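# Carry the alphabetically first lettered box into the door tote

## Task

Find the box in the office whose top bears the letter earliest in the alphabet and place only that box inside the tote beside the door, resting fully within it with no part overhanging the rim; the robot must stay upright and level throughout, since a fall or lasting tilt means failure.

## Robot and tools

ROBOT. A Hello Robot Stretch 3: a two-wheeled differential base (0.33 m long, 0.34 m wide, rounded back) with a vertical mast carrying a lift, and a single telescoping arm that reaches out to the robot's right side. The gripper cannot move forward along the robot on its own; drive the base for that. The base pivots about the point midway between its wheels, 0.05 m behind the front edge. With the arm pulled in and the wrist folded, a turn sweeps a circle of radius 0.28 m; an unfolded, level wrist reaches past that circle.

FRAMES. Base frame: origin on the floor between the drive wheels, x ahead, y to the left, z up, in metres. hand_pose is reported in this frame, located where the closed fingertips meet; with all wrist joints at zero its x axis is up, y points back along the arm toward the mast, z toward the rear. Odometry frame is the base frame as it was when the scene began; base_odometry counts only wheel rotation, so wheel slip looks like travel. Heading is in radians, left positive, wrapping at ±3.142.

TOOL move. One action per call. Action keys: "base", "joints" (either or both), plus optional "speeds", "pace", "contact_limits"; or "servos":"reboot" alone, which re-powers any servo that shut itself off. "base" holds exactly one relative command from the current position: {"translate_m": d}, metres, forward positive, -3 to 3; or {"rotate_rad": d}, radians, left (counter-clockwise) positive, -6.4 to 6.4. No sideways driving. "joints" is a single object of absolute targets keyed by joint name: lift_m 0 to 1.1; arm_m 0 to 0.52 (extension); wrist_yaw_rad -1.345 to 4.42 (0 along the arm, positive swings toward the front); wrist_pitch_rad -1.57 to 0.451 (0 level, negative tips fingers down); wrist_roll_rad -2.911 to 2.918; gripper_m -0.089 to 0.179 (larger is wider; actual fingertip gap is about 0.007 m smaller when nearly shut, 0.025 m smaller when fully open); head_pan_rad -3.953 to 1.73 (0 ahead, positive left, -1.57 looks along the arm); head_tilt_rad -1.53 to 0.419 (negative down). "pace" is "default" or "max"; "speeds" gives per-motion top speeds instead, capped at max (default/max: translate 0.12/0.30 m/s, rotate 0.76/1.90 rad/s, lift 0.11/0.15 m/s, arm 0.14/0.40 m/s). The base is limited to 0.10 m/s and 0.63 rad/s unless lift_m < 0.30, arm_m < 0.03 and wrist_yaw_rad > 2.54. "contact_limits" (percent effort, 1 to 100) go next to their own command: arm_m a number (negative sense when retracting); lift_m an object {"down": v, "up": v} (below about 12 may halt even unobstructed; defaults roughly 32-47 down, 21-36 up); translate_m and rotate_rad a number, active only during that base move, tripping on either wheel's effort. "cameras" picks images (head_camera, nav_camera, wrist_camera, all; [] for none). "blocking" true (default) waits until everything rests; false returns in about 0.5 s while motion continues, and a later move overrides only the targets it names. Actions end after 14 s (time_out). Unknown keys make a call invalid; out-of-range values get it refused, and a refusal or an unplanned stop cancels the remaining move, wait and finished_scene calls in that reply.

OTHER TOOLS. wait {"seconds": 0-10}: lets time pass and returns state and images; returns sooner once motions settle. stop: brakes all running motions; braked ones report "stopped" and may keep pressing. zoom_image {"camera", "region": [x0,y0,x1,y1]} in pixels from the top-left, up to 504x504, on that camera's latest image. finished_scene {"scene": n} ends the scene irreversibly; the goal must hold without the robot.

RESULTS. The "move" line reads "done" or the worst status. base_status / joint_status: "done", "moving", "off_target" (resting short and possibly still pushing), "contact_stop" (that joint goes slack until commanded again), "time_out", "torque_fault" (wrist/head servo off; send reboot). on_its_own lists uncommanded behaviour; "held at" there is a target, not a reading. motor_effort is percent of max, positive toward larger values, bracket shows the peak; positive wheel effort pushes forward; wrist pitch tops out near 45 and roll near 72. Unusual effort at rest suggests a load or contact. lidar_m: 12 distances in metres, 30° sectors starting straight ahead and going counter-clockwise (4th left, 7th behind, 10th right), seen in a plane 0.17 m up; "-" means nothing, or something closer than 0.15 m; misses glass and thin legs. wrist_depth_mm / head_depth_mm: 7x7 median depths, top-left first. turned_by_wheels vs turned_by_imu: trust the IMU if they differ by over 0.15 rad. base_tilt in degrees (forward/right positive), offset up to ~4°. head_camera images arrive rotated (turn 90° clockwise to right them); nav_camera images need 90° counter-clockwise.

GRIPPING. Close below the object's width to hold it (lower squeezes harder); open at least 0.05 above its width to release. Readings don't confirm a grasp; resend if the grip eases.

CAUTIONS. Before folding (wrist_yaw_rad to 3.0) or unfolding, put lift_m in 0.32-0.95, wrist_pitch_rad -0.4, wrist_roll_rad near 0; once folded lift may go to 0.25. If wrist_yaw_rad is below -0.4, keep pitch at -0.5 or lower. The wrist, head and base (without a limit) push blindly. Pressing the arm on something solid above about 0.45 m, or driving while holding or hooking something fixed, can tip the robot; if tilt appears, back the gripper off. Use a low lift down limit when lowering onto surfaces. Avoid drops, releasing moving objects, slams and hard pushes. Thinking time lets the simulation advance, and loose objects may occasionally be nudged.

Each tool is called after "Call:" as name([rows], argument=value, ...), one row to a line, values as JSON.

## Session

Call:
move(joints={"head_pan_rad": 1.3, "head_tilt_rad": -0.35}, pace="max", cameras=["nav_camera", "head_camera"])

Call:
move(joints={"head_pan_rad": 0.0, "head_tilt_rad": -0.35}, cameras=["nav_camera", "head_camera"])

Call:
move(joints={"head_pan_rad": -1.4, "head_tilt_rad": -0.35}, cameras=["nav_camera", "head_camera"])

Call:
move(joints={"head_pan_rad": -2.8, "head_tilt_rad": -0.35}, cameras=["nav_camera", "head_camera"])

Scene clock: 0.97 s.
move: done
base_odometry: x=+0.000 y=+0.000 heading=+0.000
turned_by_wheels: +0.000
turned_by_imu: +0.000
base_tilt: forward=+1.0 right=-0.2
lidar_m: 0.73 0.73 0.91 1.57 1.58 1.09 1.00 1.01 1.25 1.55 1.23 0.80
head_depth_mm: 1597 1715 1833 1977 2145 1901 1520 / 1541 1643 1769 1898 2066 1897 1516 / 1494 1592 1706 1837 1981 1876 1511 / 1453 1542 1637 1767 1915 1886 1503 / 1413 1492 1598 1699 1826 1877 1508 / 1366 1426 1531 1624 1738 1801 1496 / 1315 1392 1463 1562 1670 1771 1495
joint_positions: lift_m=+0.337 arm_m=+0.002 wrist_yaw_rad=+3.032 wrist_pitch_rad=-0.535 wrist_roll_rad=+0.000 gripper_m=+0.037 head_pan_rad=+1.329 head_tilt_rad=-0.349
joint_status: all done
motor_effort: left_wheel=-0.7(0.8) right_wheel=+2.1(2.6) lift_m=+27.2(27.6) arm_m=-10.7(10.7) wrist_yaw_rad=+0.7(1.4) wrist_pitch_rad=+2.4(2.6) wrist_roll_rad=+0.6(1.1) gripper_m=+0.0(0.9) head_pan_rad=-1.0(3.9) head_tilt_rad=-1.2(3.9)
hand_pose: x=+0.0015 y=+0.0602 z=+0.3248 quat_wxyz=(+0.224, +0.691, +0.150, +0.671) (m; base frame)
wrist_depth_mm: - 140 - - - - - / - 154 - - - - - / 998 179 877 941 946 936 - / 753 740 205 764 758 743 722 / 627 629 225 629 622 626 628 / 537 543 129 326 130 542 536 / 471 309 290 308 446 468 473
pictures: head_camera (sideways), nav_camera (sideways)
Images, in order (width x height): head_camera 896x504, nav_camera 672x504.

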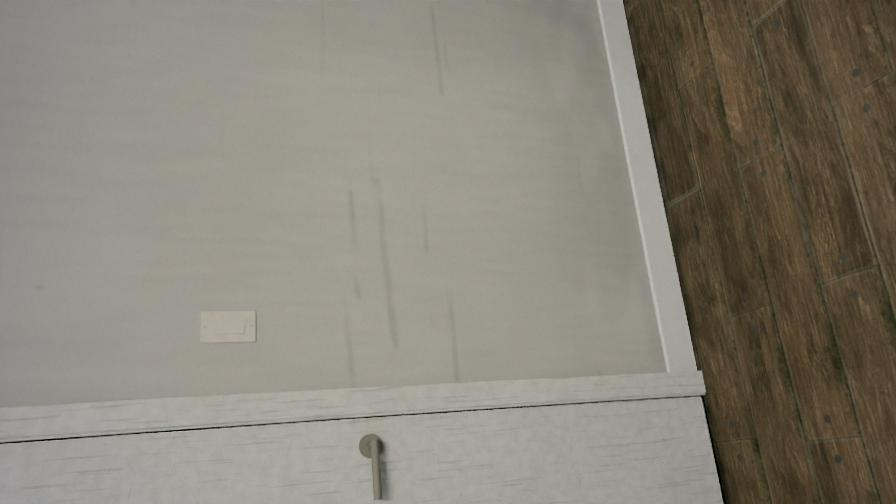

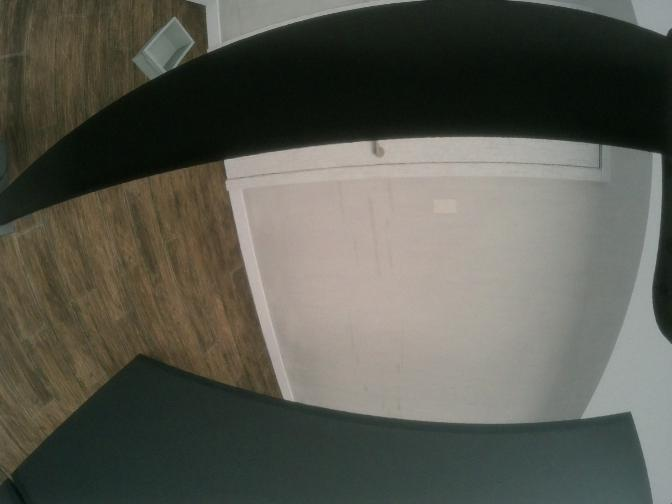

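Scene clock: 2.13 s.
move: done
base_odometry: x=+0.000 y=+0.000 heading=+0.000
turned_by_wheels: +0.000
turned_by_imu: +0.000
base_tilt: forward=+1.0 right=+0.0
lidar_m: 0.73 0.73 0.91 1.57 1.58 1.09 1.00 1.01 1.25 1.55 1.23 0.80
head_depth_mm: 623 668 717 761 812 883 965 / 616 654 697 748 810 883 961 / 608 646 690 738 794 860 938 / 603 642 682 730 787 851 926 / 597 634 676 724 777 843 911 / 594 628 669 714 770 828 902 / 589 623 665 708 761 821 889
joint_positions: lift_m=+0.337 arm_m=+0.002 wrist_yaw_rad=+3.032 wrist_pitch_rad=-0.535 wrist_roll_rad=+0.000 gripper_m=+0.037 head_pan_rad=-0.014 head_tilt_rad=-0.350
joint_status: all done
motor_effort: left_wheel=-0.5(0.7) right_wheel=+2.3(3.0) lift_m=+28.1(28.1) arm_m=-14.0(14.0) wrist_yaw_rad=+0.6(1.3) wrist_pitch_rad=+2.3(2.6) wrist_roll_rad=+0.9(1.0) gripper_m=-0.1(1.2) head_pan_rad=-1.2(5.5) head_tilt_rad=-1.1(4.1)
hand_pose: x=+0.0015 y=+0.0602 z=+0.3248 quat_wxyz=(+0.224, +0.691, +0.150, +0.671) (m; base frame)
wrist_depth_mm: - 140 - - - - - / - 155 - - - - - / 937 178 833 968 981 935 - / 762 735 203 761 765 773 730 / 641 633 228 627 620 633 631 / 546 539 129 333 130 532 538 / 467 309 293 306 450 474 476
pictures: head_camera (sideways), nav_camera (sideways)

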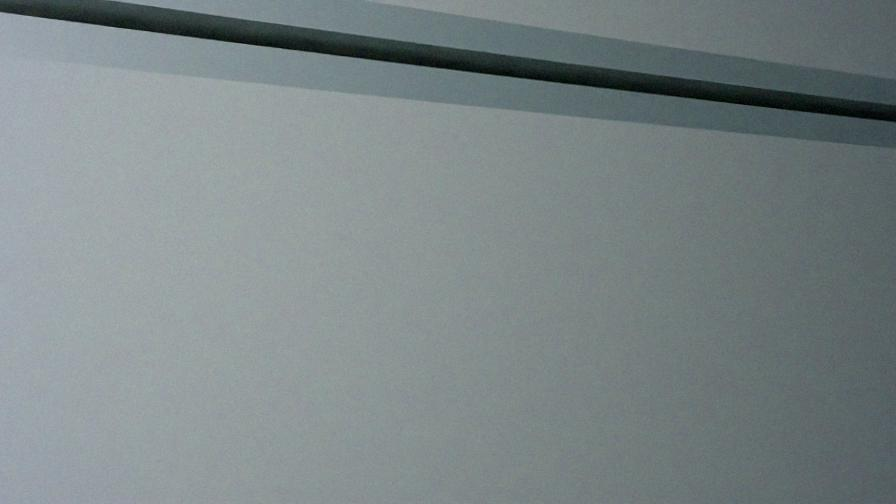

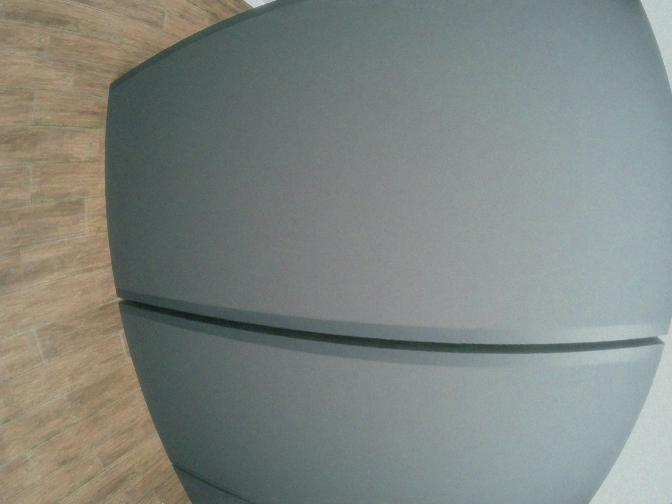

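Scene clock: 3.30 s.
move: done
base_odometry: x=+0.000 y=+0.000 heading=+0.000
turned_by_wheels: +0.000
turned_by_imu: +0.000
base_tilt: forward=+1.0 right=+0.0
lidar_m: 0.73 0.73 0.91 1.57 1.58 1.09 1.00 1.01 1.25 1.55 1.22 0.79
head_depth_mm: 1860 1978 2048 2238 2348 1902 1526 / 1880 1992 2063 2240 2374 1890 1523 / 1862 2016 2077 2279 2385 1889 1502 / 1883 2002 2103 1750 2394 1885 1508 / 1898 2037 2119 1863 2362 1883 1505 / 1901 2001 2125 1890 2264 1848 1506 / 1885 1986 1940 1961 2103 1850 1499
joint_positions: lift_m=+0.337 arm_m=+0.002 wrist_yaw_rad=+3.032 wrist_pitch_rad=-0.535 wrist_roll_rad=+0.000 gripper_m=+0.037 head_pan_rad=-1.437 head_tilt_rad=-0.350
joint_status: all done
motor_effort: left_wheel=-0.5(0.8) right_wheel=+2.2(2.6) lift_m=+28.3(28.7) arm_m=-17.5(17.5) wrist_yaw_rad=+0.8(1.1) wrist_pitch_rad=+2.3(2.8) wrist_roll_rad=+0.9(1.0) gripper_m=+0.0(1.3) head_pan_rad=+0.6(5.0) head_tilt_rad=-1.1(4.1)
hand_pose: x=+0.0015 y=+0.0602 z=+0.3248 quat_wxyz=(+0.224, +0.691, +0.150, +0.671) (m; base frame)
wrist_depth_mm: - 140 - - - - - / - 154 - - - - - / 990 179 858 931 953 915 - / 763 725 204 754 774 770 720 / 637 640 227 643 633 633 629 / 548 545 129 331 130 544 545 / 470 308 292 306 450 469 470
pictures: head_camera (sideways), nav_camera (sideways)

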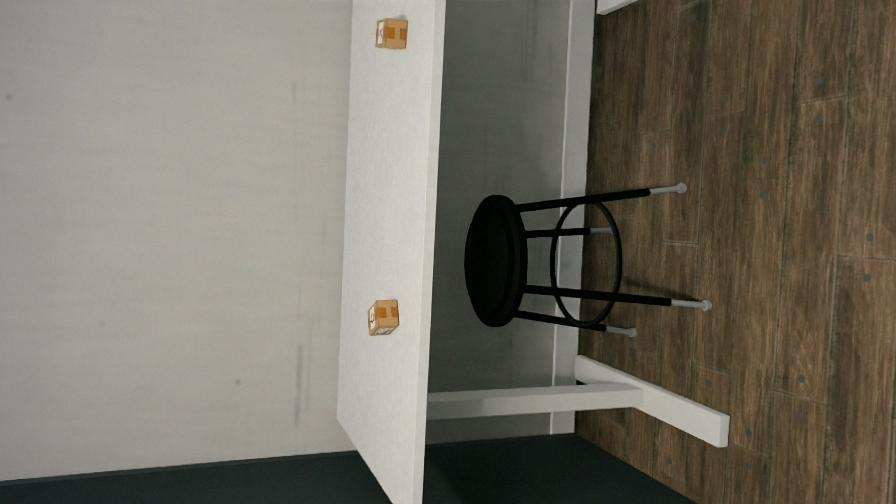

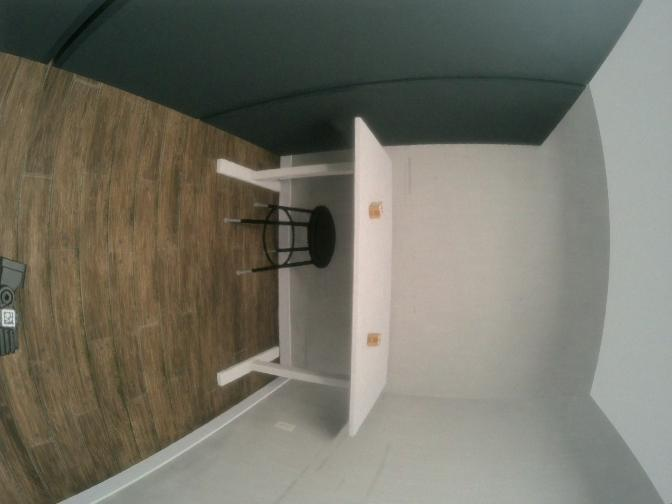

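Scene clock: 4.47 s.
move: done
base_odometry: x=+0.000 y=+0.000 heading=+0.000
turned_by_wheels: +0.000
turned_by_imu: +0.000
base_tilt: forward=+0.9 right=-0.2
lidar_m: 0.73 0.74 0.91 1.57 1.59 1.09 1.00 1.01 1.25 1.55 1.22 0.80
head_depth_mm: 809 870 924 987 1048 1133 1214 / 825 890 940 1004 1077 1155 1247 / 847 907 969 1029 1103 1195 1283 / 875 927 983 1053 1136 1227 1327 / 895 950 1009 1085 1164 1257 1366 / 915 970 1037 1115 1198 1302 1389 / 933 989 1062 1141 1230 1337 1425
joint_positions: lift_m=+0.337 arm_m=+0.002 wrist_yaw_rad=+3.032 wrist_pitch_rad=-0.535 wrist_roll_rad=+0.000 gripper_m=+0.037 head_pan_rad=-2.844 head_tilt_rad=-0.350
joint_status: all done
motor_effort: left_wheel=-0.4(0.7) right_wheel=+2.2(2.6) lift_m=+29.0(29.0) arm_m=-20.9(21.0) wrist_yaw_rad=+0.7(1.4) wrist_pitch_rad=+2.4(2.6) wrist_roll_rad=+0.7(1.1) gripper_m=-0.4(1.5) head_pan_rad=+2.1(5.4) head_tilt_rad=-1.5(6.6)
hand_pose: x=+0.0015 y=+0.0602 z=+0.3248 quat_wxyz=(+0.224, +0.691, +0.150, +0.671) (m; base frame)
wrist_depth_mm: - 139 - - - - - / - 154 - - - - - / 949 180 884 935 944 917 - / 782 726 204 775 782 769 731 / 638 635 225 640 641 628 634 / 546 550 129 327 130 542 536 / 472 308 291 305 453 469 472
pictures: head_camera (sideways), nav_camera (sideways)

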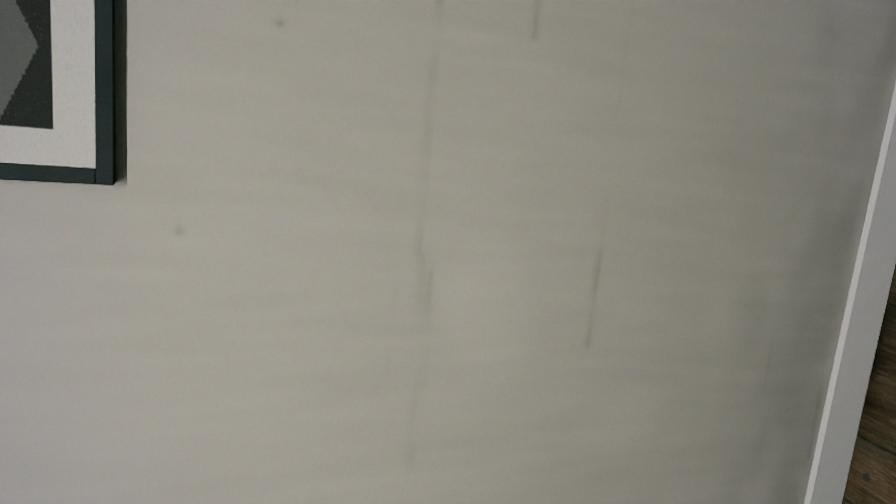

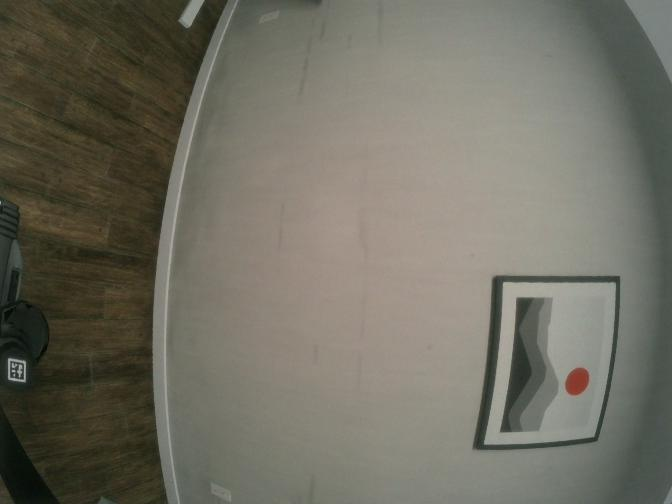

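Call:
move(joints={"head_pan_rad": -1.55, "head_tilt_rad": -0.35}, cameras=["head_camera"])

Scene clock: 18.30 s.
move: done
base_odometry: x=+0.000 y=+0.000 heading=+0.000
turned_by_wheels: +0.000
turned_by_imu: +0.001
base_tilt: forward=+0.9 right=-0.1
lidar_m: 0.73 0.74 0.92 1.57 1.58 1.09 1.00 1.01 1.25 1.54 1.23 0.79
head_depth_mm: 1914 2020 2140 1852 2257 1892 1525 / 1908 2011 2108 2295 2413 1883 1508 / 1894 2000 2095 2294 2390 1870 1504 / 1896 1991 2088 1825 2368 1869 1504 / 1875 1993 2068 1745 2347 1812 1503 / 1877 1977 2076 1853 2383 1863 1499 / 1890 1981 2083 1817 2252 1847 1505
joint_positions: lift_m=+0.337 arm_m=+0.002 wrist_yaw_rad=+3.032 wrist_pitch_rad=-0.535 wrist_roll_rad=+0.000 gripper_m=+0.037 head_pan_rad=-1.521 head_tilt_rad=-0.350
joint_status: all done
motor_effort: left_wheel=-0.5(0.7) right_wheel=+2.4(2.7) lift_m=+30.9(31.0) arm_m=-22.5(22.5) wrist_yaw_rad=+0.8(1.4) wrist_pitch_rad=+2.4(2.7) wrist_roll_rad=+0.9(1.1) gripper_m=+0.2(0.8) head_pan_rad=+0.4(4.8) head_tilt_rad=-2.4(4.9)
hand_pose: x=+0.0015 y=+0.0602 z=+0.3248 quat_wxyz=(+0.224, +0.691, +0.150, +0.671) (m; base frame)
wrist_depth_mm: - 140 - - - - - / - 154 - - - - - / 991 179 868 943 993 946 - / 771 730 204 763 757 786 730 / 629 636 228 638 635 634 629 / 532 550 128 334 130 543 540 / 476 307 291 309 452 472 473
pictures: head_camera (sideways)

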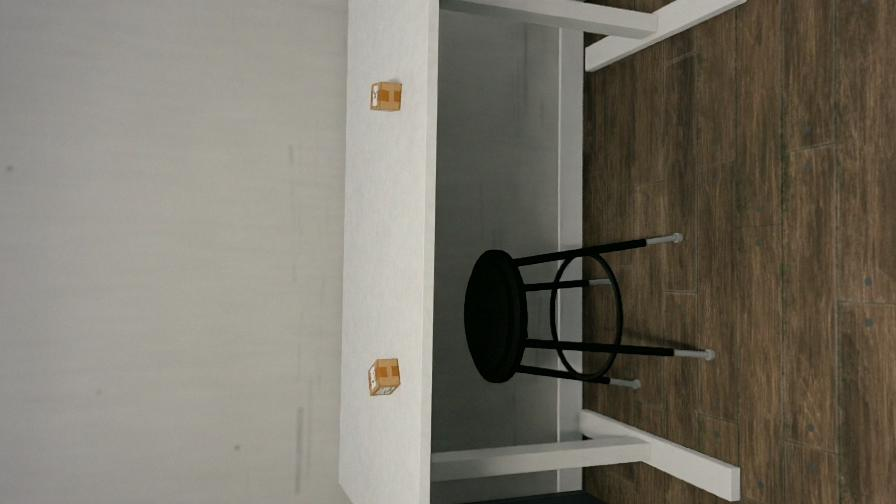

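Call:
zoom_image(camera="head_camera", region=[364, 76, 408, 116])

Call:
zoom_image(camera="head_camera", region=[362, 354, 406, 402])

Scaled by 11.455 from the camera's 896x504 image, which has a finer 1280x720 frame.

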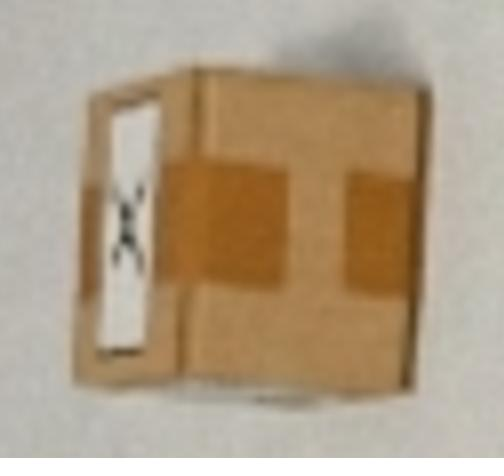

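Scaled by 10.500 from the camera's 896x504 image, which has a finer 1280x720 frame.

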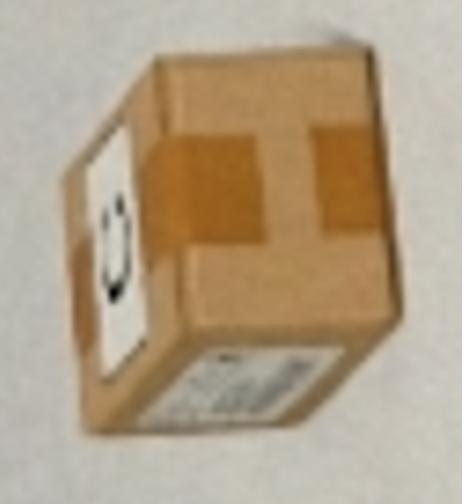

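Call:
move(base={"rotate_rad": 1.72}, joints={"lift_m": 0.28, "wrist_pitch_rad": -0.44, "head_pan_rad": 0.3, "head_tilt_rad": -0.45}, pace="max", cameras=["head_camera", "nav_camera"])

Call:
move(base={"translate_m": 1.1}, pace="max", cameras=[])

Call:
move(base={"rotate_rad": -1.57}, joints={"head_pan_rad": -0.1, "head_tilt_rad": -0.35}, pace="max", cameras=["head_camera", "nav_camera"])

Scene clock: 35.37 s.
move: done
base_odometry: x=+0.000 y=+0.000 heading=+1.720
turned_by_wheels: +1.720
turned_by_imu: +1.714
base_tilt: forward=+1.0 right=+0.0
lidar_m: 1.57 1.44 1.04 1.00 1.03 1.40 1.55 1.05 0.76 0.73 0.75 1.65
head_depth_mm: 1304 1394 1480 1607 1757 1689 1404 / 1340 1431 1541 1672 1826 1697 1394 / 1383 1486 1607 1751 1910 1679 1386 / 1428 1536 1665 1823 1975 1615 1384 / 1503 1622 1774 1950 2064 1576 1389 / 1552 1674 1807 1939 1986 1680 1382 / 1422 1479 1560 1646 1739 1668 1384
base_status: done
joint_positions: lift_m=+0.280 arm_m=+0.002 wrist_yaw_rad=+3.032 wrist_pitch_rad=-0.460 wrist_roll_rad=+0.000 gripper_m=+0.037 head_pan_rad=+0.312 head_tilt_rad=-0.452
joint_status: all done
measured_speeds: translate_m=+0.000 rotate_rad=+0.000 lift_m=+0.000 arm_m=+0.000 wrist_yaw_rad=+0.000 wrist_pitch_rad=+0.000 wrist_roll_rad=+0.000 head_pan_rad=-0.024 head_tilt_rad=+0.000
motor_effort: left_wheel=-7.6(17.0) right_wheel=+8.2(16.4) lift_m=+21.2(28.9) arm_m=-21.7(22.8) wrist_yaw_rad=+0.6(1.1) wrist_pitch_rad=+3.6(6.5) wrist_roll_rad=+0.7(1.1) gripper_m=-0.3(1.5) head_pan_rad=-2.2(5.7) head_tilt_rad=-1.7(3.7)
hand_pose: x=+0.0026 y=+0.0708 z=+0.2833 quat_wxyz=(+0.199, +0.696, +0.124, +0.679) (m; base frame)
wrist_depth_mm: 929 137 967 973 - - - / 979 150 - - - - - / 996 166 884 995 - - 992 / 746 683 687 737 758 748 769 / 613 582 210 605 606 609 613 / 500 506 130 290 130 514 513 / 265 275 253 267 413 439 437
pictures: head_camera (sideways), nav_camera (sideways)

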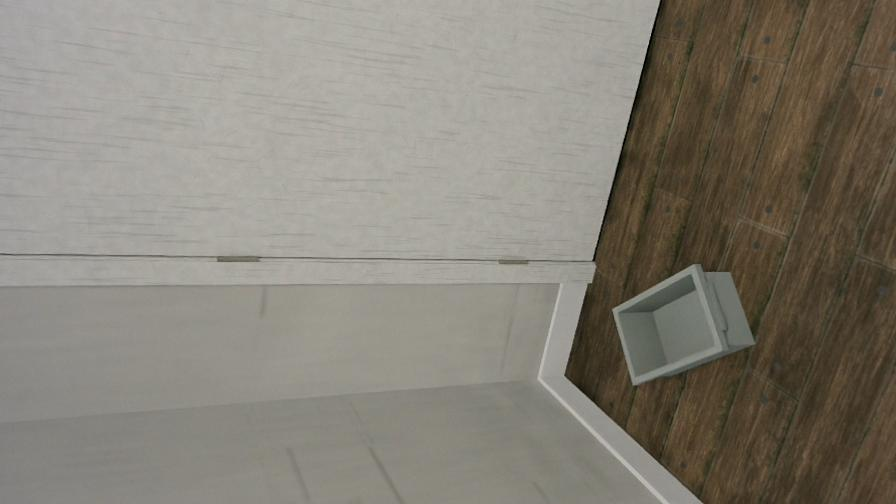

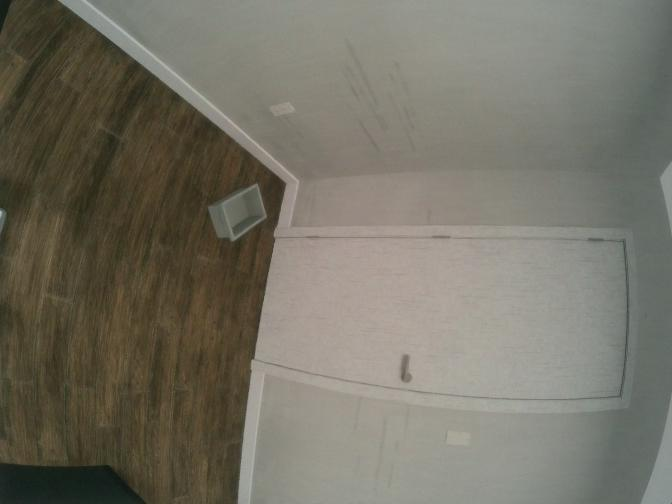

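Scene clock: 40.40 s.
move: done
base_odometry: x=-0.163 y=+1.088 heading=+1.720
turned_by_wheels: +0.000
turned_by_imu: -0.001
base_tilt: forward=+0.9 right=+0.0
lidar_m: 0.48 0.50 0.67 1.01 1.05 1.42 2.86 1.03 0.86 2.07 0.72 0.49
head_depth_mm: 363 387 416 450 490 526 596 / 374 400 431 468 511 562 626 / 386 413 448 487 534 589 661 / 398 429 464 508 559 621 697 / 412 445 485 530 586 655 741 / 427 462 504 554 617 693 788 / 444 481 526 581 650 735 846
base_status: done
joint_positions: lift_m=+0.280 arm_m=+0.002 wrist_yaw_rad=+3.032 wrist_pitch_rad=-0.460 wrist_roll_rad=+0.000 gripper_m=+0.037 head_pan_rad=+0.300 head_tilt_rad=-0.452
motor_effort: left_wheel=+5.1(13.4) right_wheel=-0.5(15.2) lift_m=+27.9(28.3) arm_m=-17.3(22.1) wrist_yaw_rad=+1.1(1.4) wrist_pitch_rad=+3.4(4.0) wrist_roll_rad=+0.9(1.1) gripper_m=-0.7(1.4) head_pan_rad=-2.3(4.3) head_tilt_rad=+2.6(3.7)
hand_pose: x=+0.0026 y=+0.0709 z=+0.2833 quat_wxyz=(+0.199, +0.696, +0.124, +0.679) (m; base frame)
wrist_depth_mm: 939 137 943 991 - 736 527 / - 150 - - - 723 529 / 970 167 649 826 936 792 530 / 765 691 206 668 750 714 514 / 606 579 210 610 606 608 571 / 510 517 130 291 129 505 508 / 263 274 253 268 413 437 435
pictures: none

Scene clock: 42.50 s.
move: done
base_odometry: x=-0.163 y=+1.088 heading=+0.150
turned_by_wheels: -1.570
turned_by_imu: -1.563
base_tilt: forward=+1.1 right=+0.1
lidar_m: 1.92 0.71 0.49 0.48 0.50 0.68 1.02 1.05 1.44 2.78 1.01 0.85
head_depth_mm: 3319 3562 3667 3284 1260 1258 1264 / 3321 3530 3743 3771 2543 1884 1514 / 3292 3446 3712 3751 2511 1882 1505 / 3311 3440 3657 3693 2486 1859 1508 / 3319 3519 3685 3717 2465 1869 1503 / 3193 3146 3199 3118 2469 1858 1506 / 1910 1882 1918 1945 1961 1795 1497
base_status: done
joint_positions: lift_m=+0.280 arm_m=+0.002 wrist_yaw_rad=+3.032 wrist_pitch_rad=-0.460 wrist_roll_rad=+0.000 gripper_m=+0.037 head_pan_rad=-0.109 head_tilt_rad=-0.350
joint_status: all done
motor_effort: left_wheel=+9.5(19.0) right_wheel=-9.7(14.3) lift_m=+31.2(31.2) arm_m=-21.9(22.5) wrist_yaw_rad=+0.5(1.3) wrist_pitch_rad=+3.2(3.8) wrist_roll_rad=+0.9(1.0) gripper_m=+0.4(1.3) head_pan_rad=+3.8(6.2) head_tilt_rad=+3.4(6.4)
hand_pose: x=+0.0026 y=+0.0709 z=+0.2833 quat_wxyz=(+0.199, +0.696, +0.124, +0.679) (m; base frame)
wrist_depth_mm: 454 137 467 491 508 534 549 / 490 151 510 526 563 583 616 / 550 168 550 583 606 653 678 / 575 186 192 671 674 684 726 / 627 578 211 612 609 609 619 / 506 505 130 291 130 506 517 / 268 274 252 266 415 439 441
pictures: head_camera (sideways), nav_camera (sideways)

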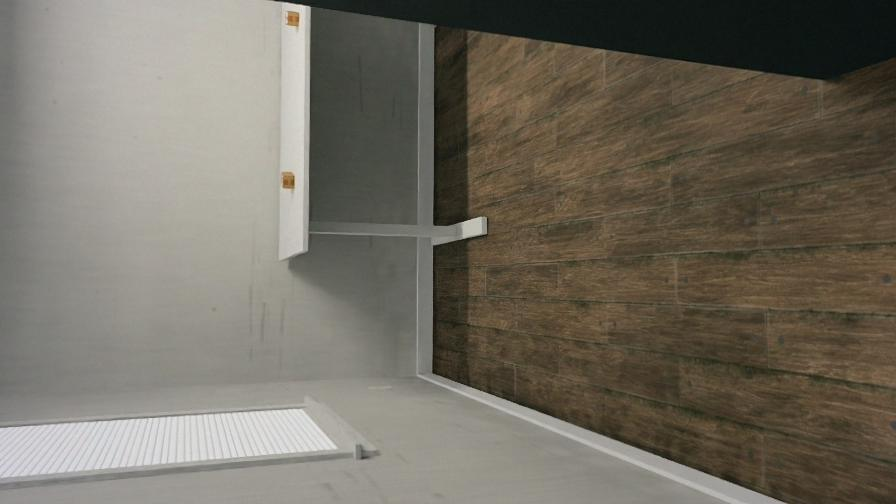

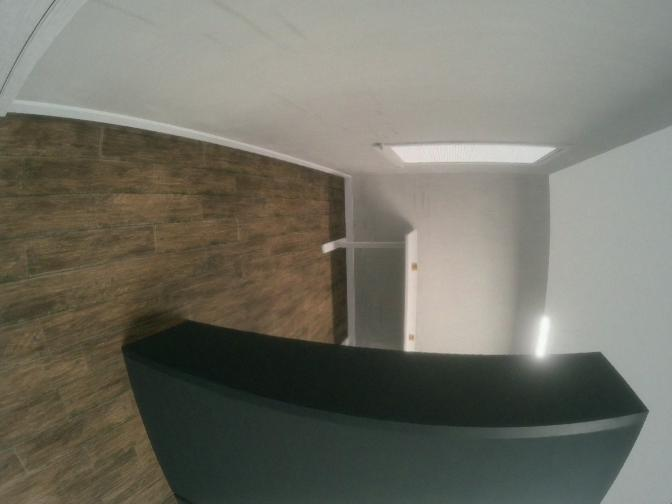

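Call:
move(base={"translate_m": 1.75}, pace="max", joints={"head_pan_rad": -0.7, "head_tilt_rad": -0.35}, cameras=["head_camera", "nav_camera"])

Call:
move(joints={"head_pan_rad": -1.35, "head_tilt_rad": -0.35}, cameras=["head_camera"])

Scene clock: 56.70 s.
move: done
base_odometry: x=+1.567 y=+1.350 heading=+0.150
turned_by_wheels: +0.000
turned_by_imu: +0.000
base_tilt: forward=+1.0 right=-0.3
lidar_m: 1.56 0.71 0.52 0.50 0.52 0.71 1.88 0.73 1.44 2.34 2.84 2.07
head_depth_mm: 2710 2944 3216 3403 2503 1917 1520 / 2479 2725 2813 3144 2515 1888 1512 / 2340 2476 2519 2770 2394 1884 1508 / 2170 2319 2343 2630 2491 1877 1505 / 2032 2150 2191 2455 2463 1864 1502 / 1892 2018 2091 2233 2369 1870 1506 / 1806 1899 1961 1447 2221 1849 1498
base_status: done
joint_positions: lift_m=+0.280 arm_m=+0.002 wrist_yaw_rad=+3.032 wrist_pitch_rad=-0.460 wrist_roll_rad=+0.000 gripper_m=+0.037 head_pan_rad=-0.700 head_tilt_rad=-0.350
joint_status: all done
motor_effort: left_wheel=+2.3(17.5) right_wheel=+1.9(15.6) lift_m=+21.2(32.1) arm_m=-12.6(18.9) wrist_yaw_rad=+1.2(1.4) wrist_pitch_rad=+3.5(4.0) wrist_roll_rad=+0.7(1.3) gripper_m=-0.9(1.4) head_pan_rad=+3.1(4.6) head_tilt_rad=+2.4(5.6)
hand_pose: x=+0.0026 y=+0.0709 z=+0.2834 quat_wxyz=(+0.199, +0.696, +0.124, +0.679) (m; base frame)
wrist_depth_mm: 474 138 491 512 530 536 552 / 512 151 527 551 569 592 600 / 572 168 571 604 648 646 660 / 590 609 620 651 682 687 722 / 594 584 211 625 614 615 610 / 505 508 130 292 130 499 515 / 266 276 251 265 411 441 435
pictures: head_camera (sideways), nav_camera (sideways)

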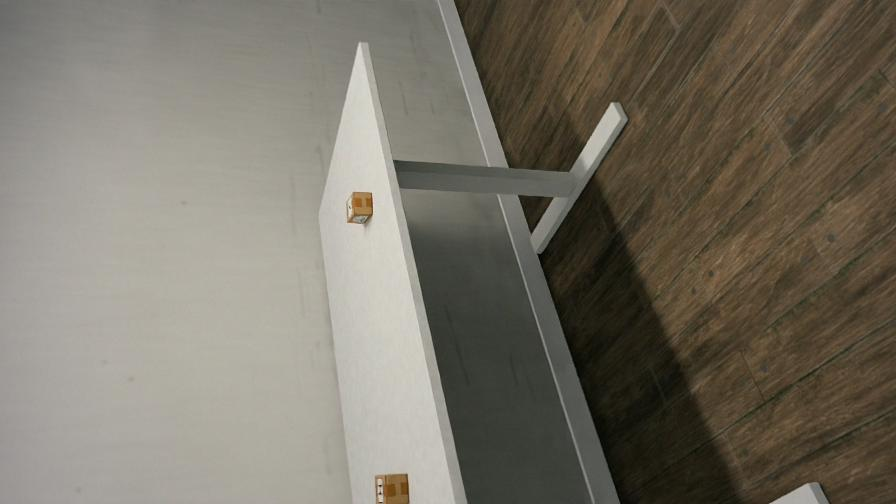

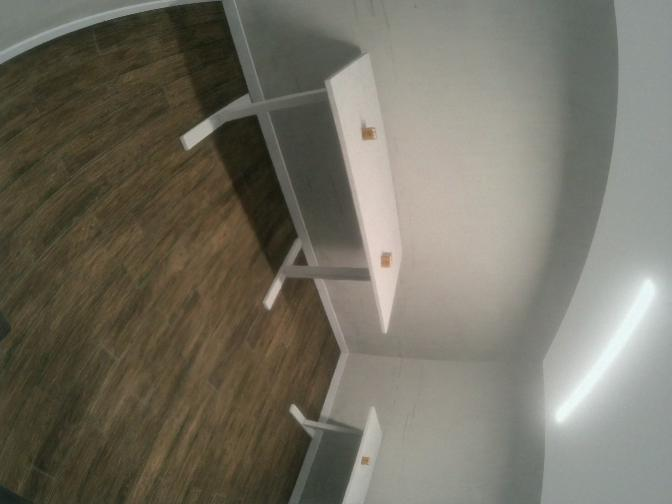

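Scene clock: 57.63 s.
move: done
base_odometry: x=+1.567 y=+1.350 heading=+0.150
turned_by_wheels: +0.000
turned_by_imu: +0.000
base_tilt: forward=+1.0 right=-0.2
lidar_m: 1.56 0.71 0.52 0.50 0.52 0.71 1.88 0.73 1.44 2.34 2.85 2.08
head_depth_mm: 2771 2956 3002 3255 2546 1891 1521 / 2851 3013 3102 3311 2511 1895 1502 / 2897 3038 3195 3443 2502 1874 1508 / 2991 3152 3283 3383 2501 1886 1512 / 3066 3223 3433 3575 2484 1867 1497 / 3149 3353 3602 3656 2508 1864 1494 / 3191 3403 3551 3404 2441 1840 1496
joint_positions: lift_m=+0.280 arm_m=+0.002 wrist_yaw_rad=+3.032 wrist_pitch_rad=-0.460 wrist_roll_rad=+0.000 gripper_m=+0.037 head_pan_rad=-1.359 head_tilt_rad=-0.350
joint_status: all done
motor_effort: left_wheel=+2.3(2.6) right_wheel=+1.6(2.3) lift_m=+22.6(22.7) arm_m=-11.9(12.4) wrist_yaw_rad=+1.1(1.2) wrist_pitch_rad=+3.3(3.9) wrist_roll_rad=+0.8(1.0) gripper_m=-0.1(1.2) head_pan_rad=-2.3(4.7) head_tilt_rad=+3.2(4.4)
hand_pose: x=+0.0026 y=+0.0709 z=+0.2834 quat_wxyz=(+0.199, +0.696, +0.124, +0.679) (m; base frame)
wrist_depth_mm: 468 138 491 508 527 536 557 / 509 150 522 561 574 594 595 / 549 169 566 614 629 636 663 / 600 591 624 656 690 688 728 / 605 579 210 607 611 610 602 / 510 504 129 292 129 511 505 / 265 273 252 264 418 436 438
pictures: head_camera (sideways)

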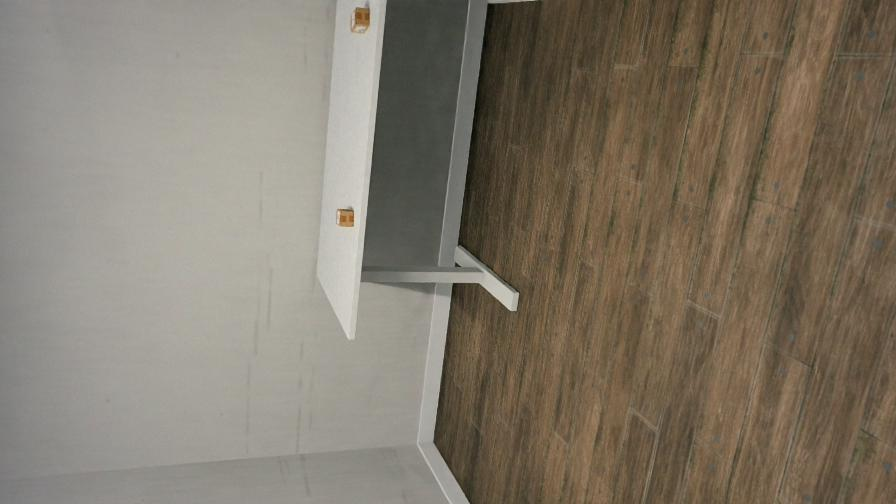

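Call:
move(joints={"head_pan_rad": -0.4, "head_tilt_rad": -0.35}, cameras=["head_camera"])

Scene clock: 72.97 s.
move: done
base_odometry: x=+1.567 y=+1.350 heading=+0.150
turned_by_wheels: +0.000
turned_by_imu: +0.001
base_tilt: forward=+1.0 right=-0.2
lidar_m: 1.56 0.71 0.52 0.50 0.52 0.71 1.88 0.73 1.44 2.34 2.84 2.07
head_depth_mm: 2018 2139 2261 2505 2522 1890 1515 / 1938 2073 2175 2384 2492 1875 1516 / 1885 2015 2121 2303 2410 1886 1509 / 1823 1940 2014 1605 2352 1867 1504 / 1764 1879 1958 1603 2225 1818 1509 / 1721 1820 1915 2036 2186 1879 1502 / 1683 1774 1881 1992 2138 1857 1494
joint_positions: lift_m=+0.280 arm_m=+0.002 wrist_yaw_rad=+3.032 wrist_pitch_rad=-0.460 wrist_roll_rad=+0.000 gripper_m=+0.037 head_pan_rad=-0.378 head_tilt_rad=-0.350
joint_status: all done
motor_effort: left_wheel=+2.4(2.7) right_wheel=+1.6(2.3) lift_m=+28.1(28.2) arm_m=-7.7(9.0) wrist_yaw_rad=+0.9(1.3) wrist_pitch_rad=+3.5(4.0) wrist_roll_rad=+0.8(1.0) gripper_m=+0.2(1.4) head_pan_rad=+0.1(4.9) head_tilt_rad=+2.5(5.2)
hand_pose: x=+0.0026 y=+0.0709 z=+0.2834 quat_wxyz=(+0.199, +0.696, +0.124, +0.679) (m; base frame)
wrist_depth_mm: 473 137 490 512 529 534 543 / 514 151 532 551 573 592 615 / 563 167 566 608 642 646 677 / 612 593 619 659 697 678 713 / 604 589 210 620 597 614 595 / 510 508 130 292 130 517 510 / 265 274 253 264 410 444 436
pictures: head_camera (sideways)

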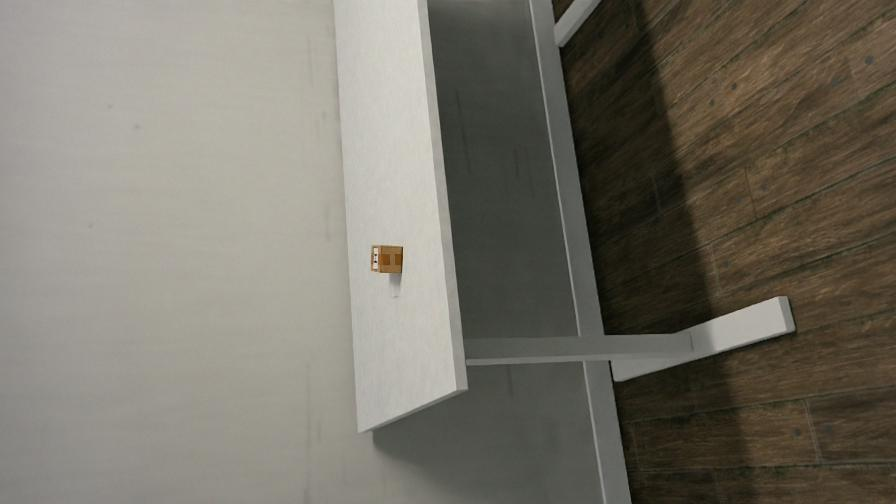

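Call:
zoom_image(camera="head_camera", region=[365, 240, 409, 280])

Call:
zoom_image(camera="head_camera", region=[368, 242, 386, 276])

Call:
move(base={"rotate_rad": -1.2}, pace="max", cameras=[])

Call:
move(base={"translate_m": 0.9}, joints={"head_pan_rad": 0.75, "head_tilt_rad": -0.35}, pace="max", cameras=["head_camera", "nav_camera"])

Scaled by 11.455 from the camera's 896x504 image, which has a finer 1280x720 frame.

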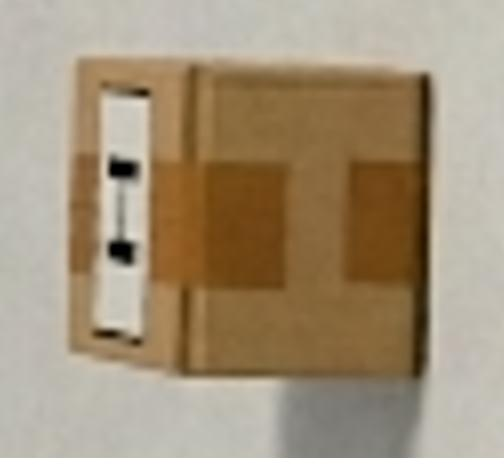

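Scaled by 14.824 from the camera's 896x504 image, which has a finer 1280x720 frame.

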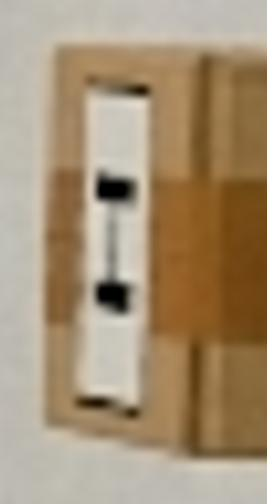

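Scene clock: 78.87 s.
move: done
base_odometry: x=+1.567 y=+1.350 heading=-1.049
turned_by_wheels: -1.200
turned_by_imu: -1.195
base_tilt: forward=+1.0 right=-0.2
lidar_m: 2.93 2.17 1.56 0.83 0.54 0.50 0.50 0.63 1.28 0.77 0.73 1.45
head_depth_mm: 2790 2363 2225 2300 2361 1842 1517 / 2799 3009 3128 3322 2497 1883 1515 / 2843 3029 3110 3394 2490 1883 1514 / 2831 3021 3144 3389 2500 1871 1510 / 2880 3074 3185 3414 2477 1870 1503 / 2851 3050 3176 3415 2487 1865 1488 / 2904 3138 3202 3444 2481 1858 1494
base_status: done
joint_positions: lift_m=+0.280 arm_m=+0.002 wrist_yaw_rad=+3.032 wrist_pitch_rad=-0.460 wrist_roll_rad=+0.000 gripper_m=+0.037 head_pan_rad=-0.400 head_tilt_rad=-0.350
motor_effort: left_wheel=+9.3(18.1) right_wheel=-8.6(15.8) lift_m=+28.0(32.1) arm_m=-13.7(13.7) wrist_yaw_rad=+0.4(1.3) wrist_pitch_rad=+3.4(3.8) wrist_roll_rad=+0.8(1.0) gripper_m=+0.3(1.3) head_pan_rad=-2.6(3.8) head_tilt_rad=+2.1(3.8)
hand_pose: x=+0.0026 y=+0.0709 z=+0.2834 quat_wxyz=(+0.199, +0.696, +0.124, +0.679) (m; base frame)
wrist_depth_mm: 464 137 949 - - - - / 479 150 976 - - - - / 501 169 883 - 984 983 - / 511 582 682 755 759 749 759 / 507 588 208 600 617 603 602 / 490 515 130 289 130 511 511 / 264 274 253 265 408 431 440
pictures: none

Scene clock: 83.20 s.
move: done
base_odometry: x=+2.016 y=+0.570 heading=-1.049
turned_by_wheels: +0.000
turned_by_imu: +0.000
base_tilt: forward=+1.1 right=-0.2
lidar_m: 2.04 1.41 1.67 1.31 1.44 1.33 1.34 1.66 0.95 1.03 1.69 2.06
head_depth_mm: 1741 1853 2003 2110 2297 1883 1516 / 1671 1786 1932 1292 2212 1886 1468 / 1600 1721 1827 1278 2086 1720 1516 / 1554 1654 1765 1267 2034 1861 1500 / 1501 1594 1702 1262 1945 1872 1506 / 1442 1529 1626 1257 1859 1846 1502 / 1402 1468 1576 1249 1780 1817 1497
base_status: done
joint_positions: lift_m=+0.280 arm_m=+0.002 wrist_yaw_rad=+3.032 wrist_pitch_rad=-0.460 wrist_roll_rad=+0.000 gripper_m=+0.037 head_pan_rad=+0.751 head_tilt_rad=-0.350
joint_status: all done
motor_effort: left_wheel=+11.1(17.0) right_wheel=-4.4(14.5) lift_m=+20.1(28.1) arm_m=-21.6(22.5) wrist_yaw_rad=+1.0(1.4) wrist_pitch_rad=+3.6(3.8) wrist_roll_rad=+0.8(1.1) gripper_m=+0.3(1.4) head_pan_rad=-3.3(5.4) head_tilt_rad=+2.1(4.6)
hand_pose: x=+0.0026 y=+0.0709 z=+0.2834 quat_wxyz=(+0.199, +0.696, +0.124, +0.679) (m; base frame)
wrist_depth_mm: - 138 - - - - - / - 151 - - - - - / 966 167 881 958 - 988 961 / 747 696 673 735 757 765 745 / 625 580 210 612 606 598 611 / 506 511 130 290 129 508 504 / 266 270 253 267 416 442 435
pictures: head_camera (sideways), nav_camera (sideways)

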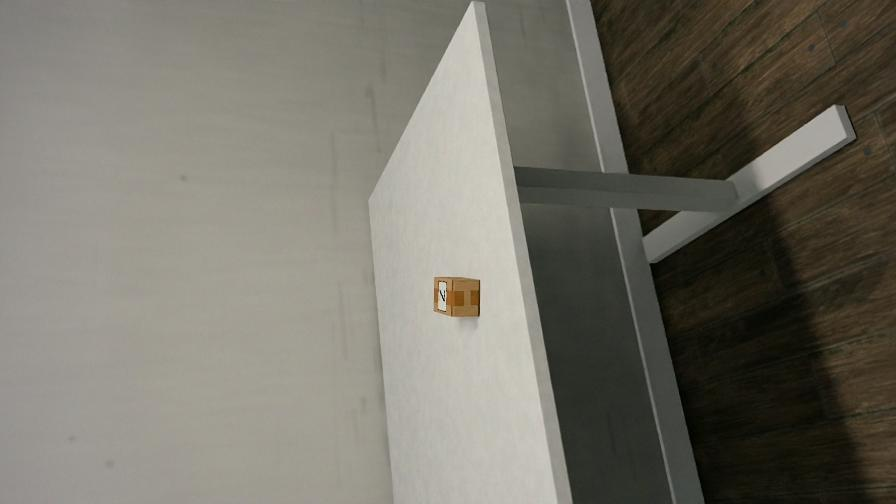

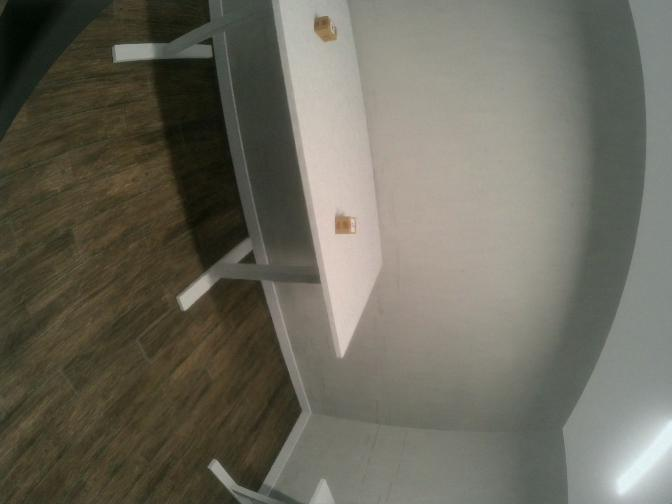

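Call:
zoom_image(camera="head_camera", region=[428, 270, 488, 324])

Call:
move(joints={"head_pan_rad": -0.25, "head_tilt_rad": -0.3}, cameras=["head_camera"])

Scaled by 8.400 from the camera's 896x504 image, which has a finer 1280x720 frame.

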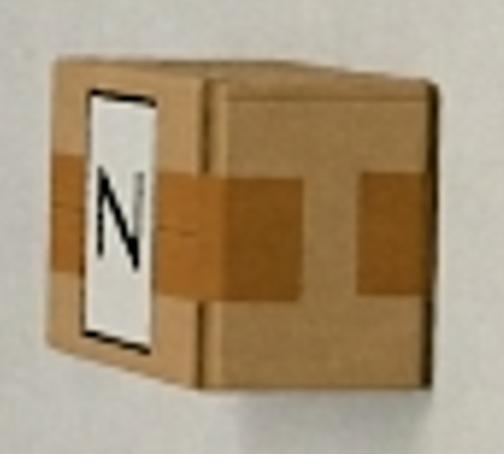

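Scene clock: 88.37 s.
move: done
base_odometry: x=+2.016 y=+0.570 heading=-1.049
turned_by_wheels: +0.000
turned_by_imu: +0.001
base_tilt: forward=+1.2 right=-0.2
lidar_m: 2.04 1.40 1.67 1.32 1.45 1.33 1.34 1.66 0.96 1.03 1.69 2.06
head_depth_mm: 2069 2176 2301 1966 2508 2011 1594 / 2098 2205 2342 2141 2580 2004 1593 / 2130 2233 2374 2101 2586 1984 1589 / 2161 2289 2391 2105 2644 1985 1574 / 2212 2317 2461 2274 2553 1990 1567 / 2222 2354 2507 2649 2709 1963 1560 / 2283 2408 2520 2732 2649 1975 1566
joint_positions: lift_m=+0.280 arm_m=+0.002 wrist_yaw_rad=+3.032 wrist_pitch_rad=-0.460 wrist_roll_rad=+0.000 gripper_m=+0.037 head_pan_rad=-0.274 head_tilt_rad=-0.301
joint_status: all done
motor_effort: left_wheel=+10.9(11.3) right_wheel=-4.7(5.2) lift_m=+22.5(22.6) arm_m=-20.8(21.6) wrist_yaw_rad=+0.4(1.4) wrist_pitch_rad=+3.3(3.8) wrist_roll_rad=+0.7(1.1) gripper_m=-0.7(1.3) head_pan_rad=-0.3(5.5) head_tilt_rad=+4.5(6.2)
hand_pose: x=+0.0026 y=+0.0709 z=+0.2834 quat_wxyz=(+0.199, +0.696, +0.124, +0.679) (m; base frame)
wrist_depth_mm: - 138 - - - - - / - 151 - - - - - / 986 167 885 972 983 - 951 / 753 677 688 733 746 753 756 / 601 582 209 601 608 608 611 / 507 515 130 291 130 503 503 / 266 274 252 264 413 442 438
pictures: head_camera (sideways)

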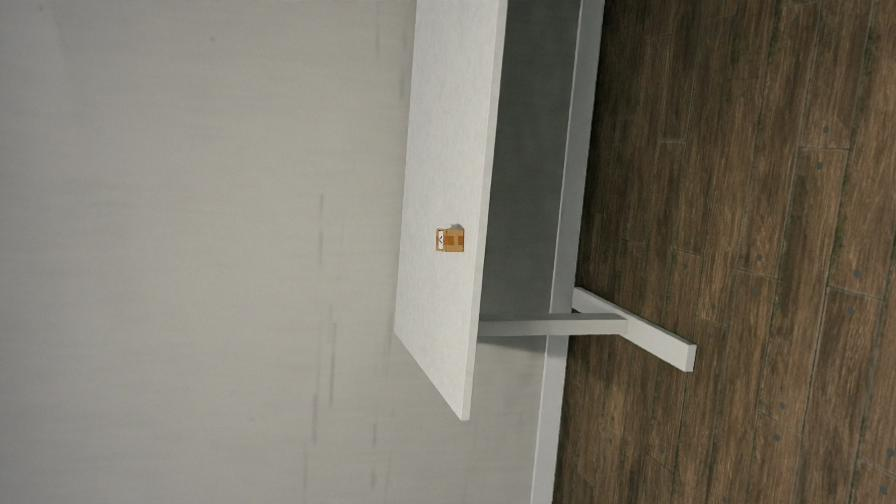

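Call:
zoom_image(camera="head_camera", region=[430, 222, 470, 258])

Call:
zoom_image(camera="head_camera", region=[432, 226, 450, 254])

Call:
move(joints={"head_pan_rad": -0.7, "head_tilt_rad": -0.3}, cameras=["head_camera"])

Scaled by 12.600 from the camera's 896x504 image, which has a finer 1280x720 frame.

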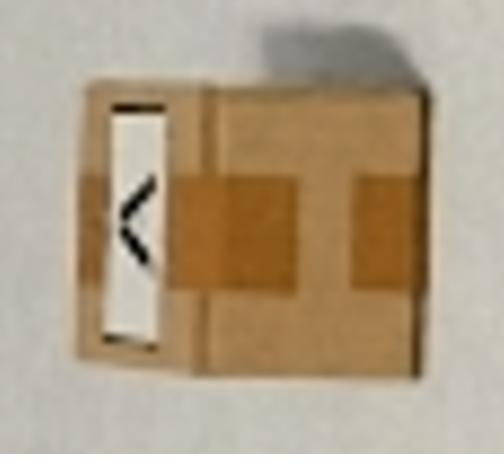

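Scaled by 18.000 from the camera's 896x504 image, which has a finer 1280x720 frame.

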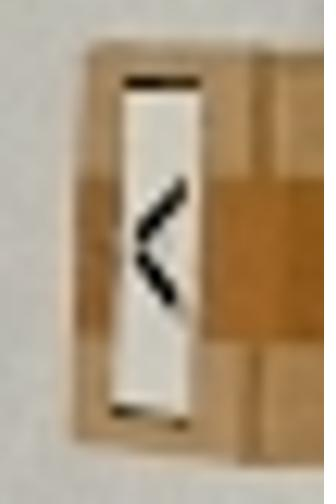

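Scene clock: 94.30 s.
move: done
base_odometry: x=+2.016 y=+0.570 heading=-1.049
turned_by_wheels: +0.000
turned_by_imu: +0.001
base_tilt: forward=+0.8 right=-0.2
lidar_m: 2.04 1.41 1.67 1.32 1.44 1.33 1.34 1.67 0.95 1.03 1.69 2.05
head_depth_mm: 2082 1550 1616 1700 1762 1867 1592 / 2257 2373 2505 2579 2450 1940 1593 / 2255 2372 2514 2339 2579 2003 1574 / 2208 2328 2475 2304 2591 1975 1585 / 2165 2270 2387 2065 2647 2000 1571 / 2096 2199 2319 2070 2560 1980 1561 / 2067 2174 2271 2041 2494 1974 1562
joint_positions: lift_m=+0.280 arm_m=+0.002 wrist_yaw_rad=+3.032 wrist_pitch_rad=-0.460 wrist_roll_rad=+0.000 gripper_m=+0.037 head_pan_rad=-0.704 head_tilt_rad=-0.300
joint_status: all done
motor_effort: left_wheel=+11.0(11.2) right_wheel=-4.5(4.9) lift_m=+24.7(25.0) arm_m=-20.3(20.9) wrist_yaw_rad=+0.9(1.3) wrist_pitch_rad=+3.8(3.8) wrist_roll_rad=+0.8(0.9) gripper_m=-0.2(1.3) head_pan_rad=-3.3(6.9) head_tilt_rad=+4.5(5.2)
hand_pose: x=+0.0026 y=+0.0709 z=+0.2834 quat_wxyz=(+0.199, +0.696, +0.124, +0.679) (m; base frame)
wrist_depth_mm: - 138 - - - - - / - 150 - - - - - / 976 167 875 986 980 944 - / 757 689 698 748 755 747 756 / 603 581 211 606 606 605 601 / 508 508 130 289 130 508 507 / 269 274 253 265 419 437 440
pictures: head_camera (sideways)

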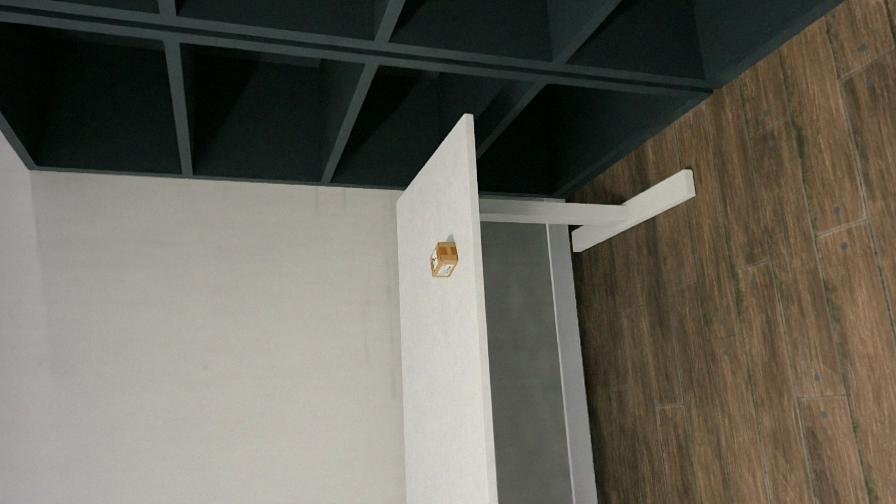

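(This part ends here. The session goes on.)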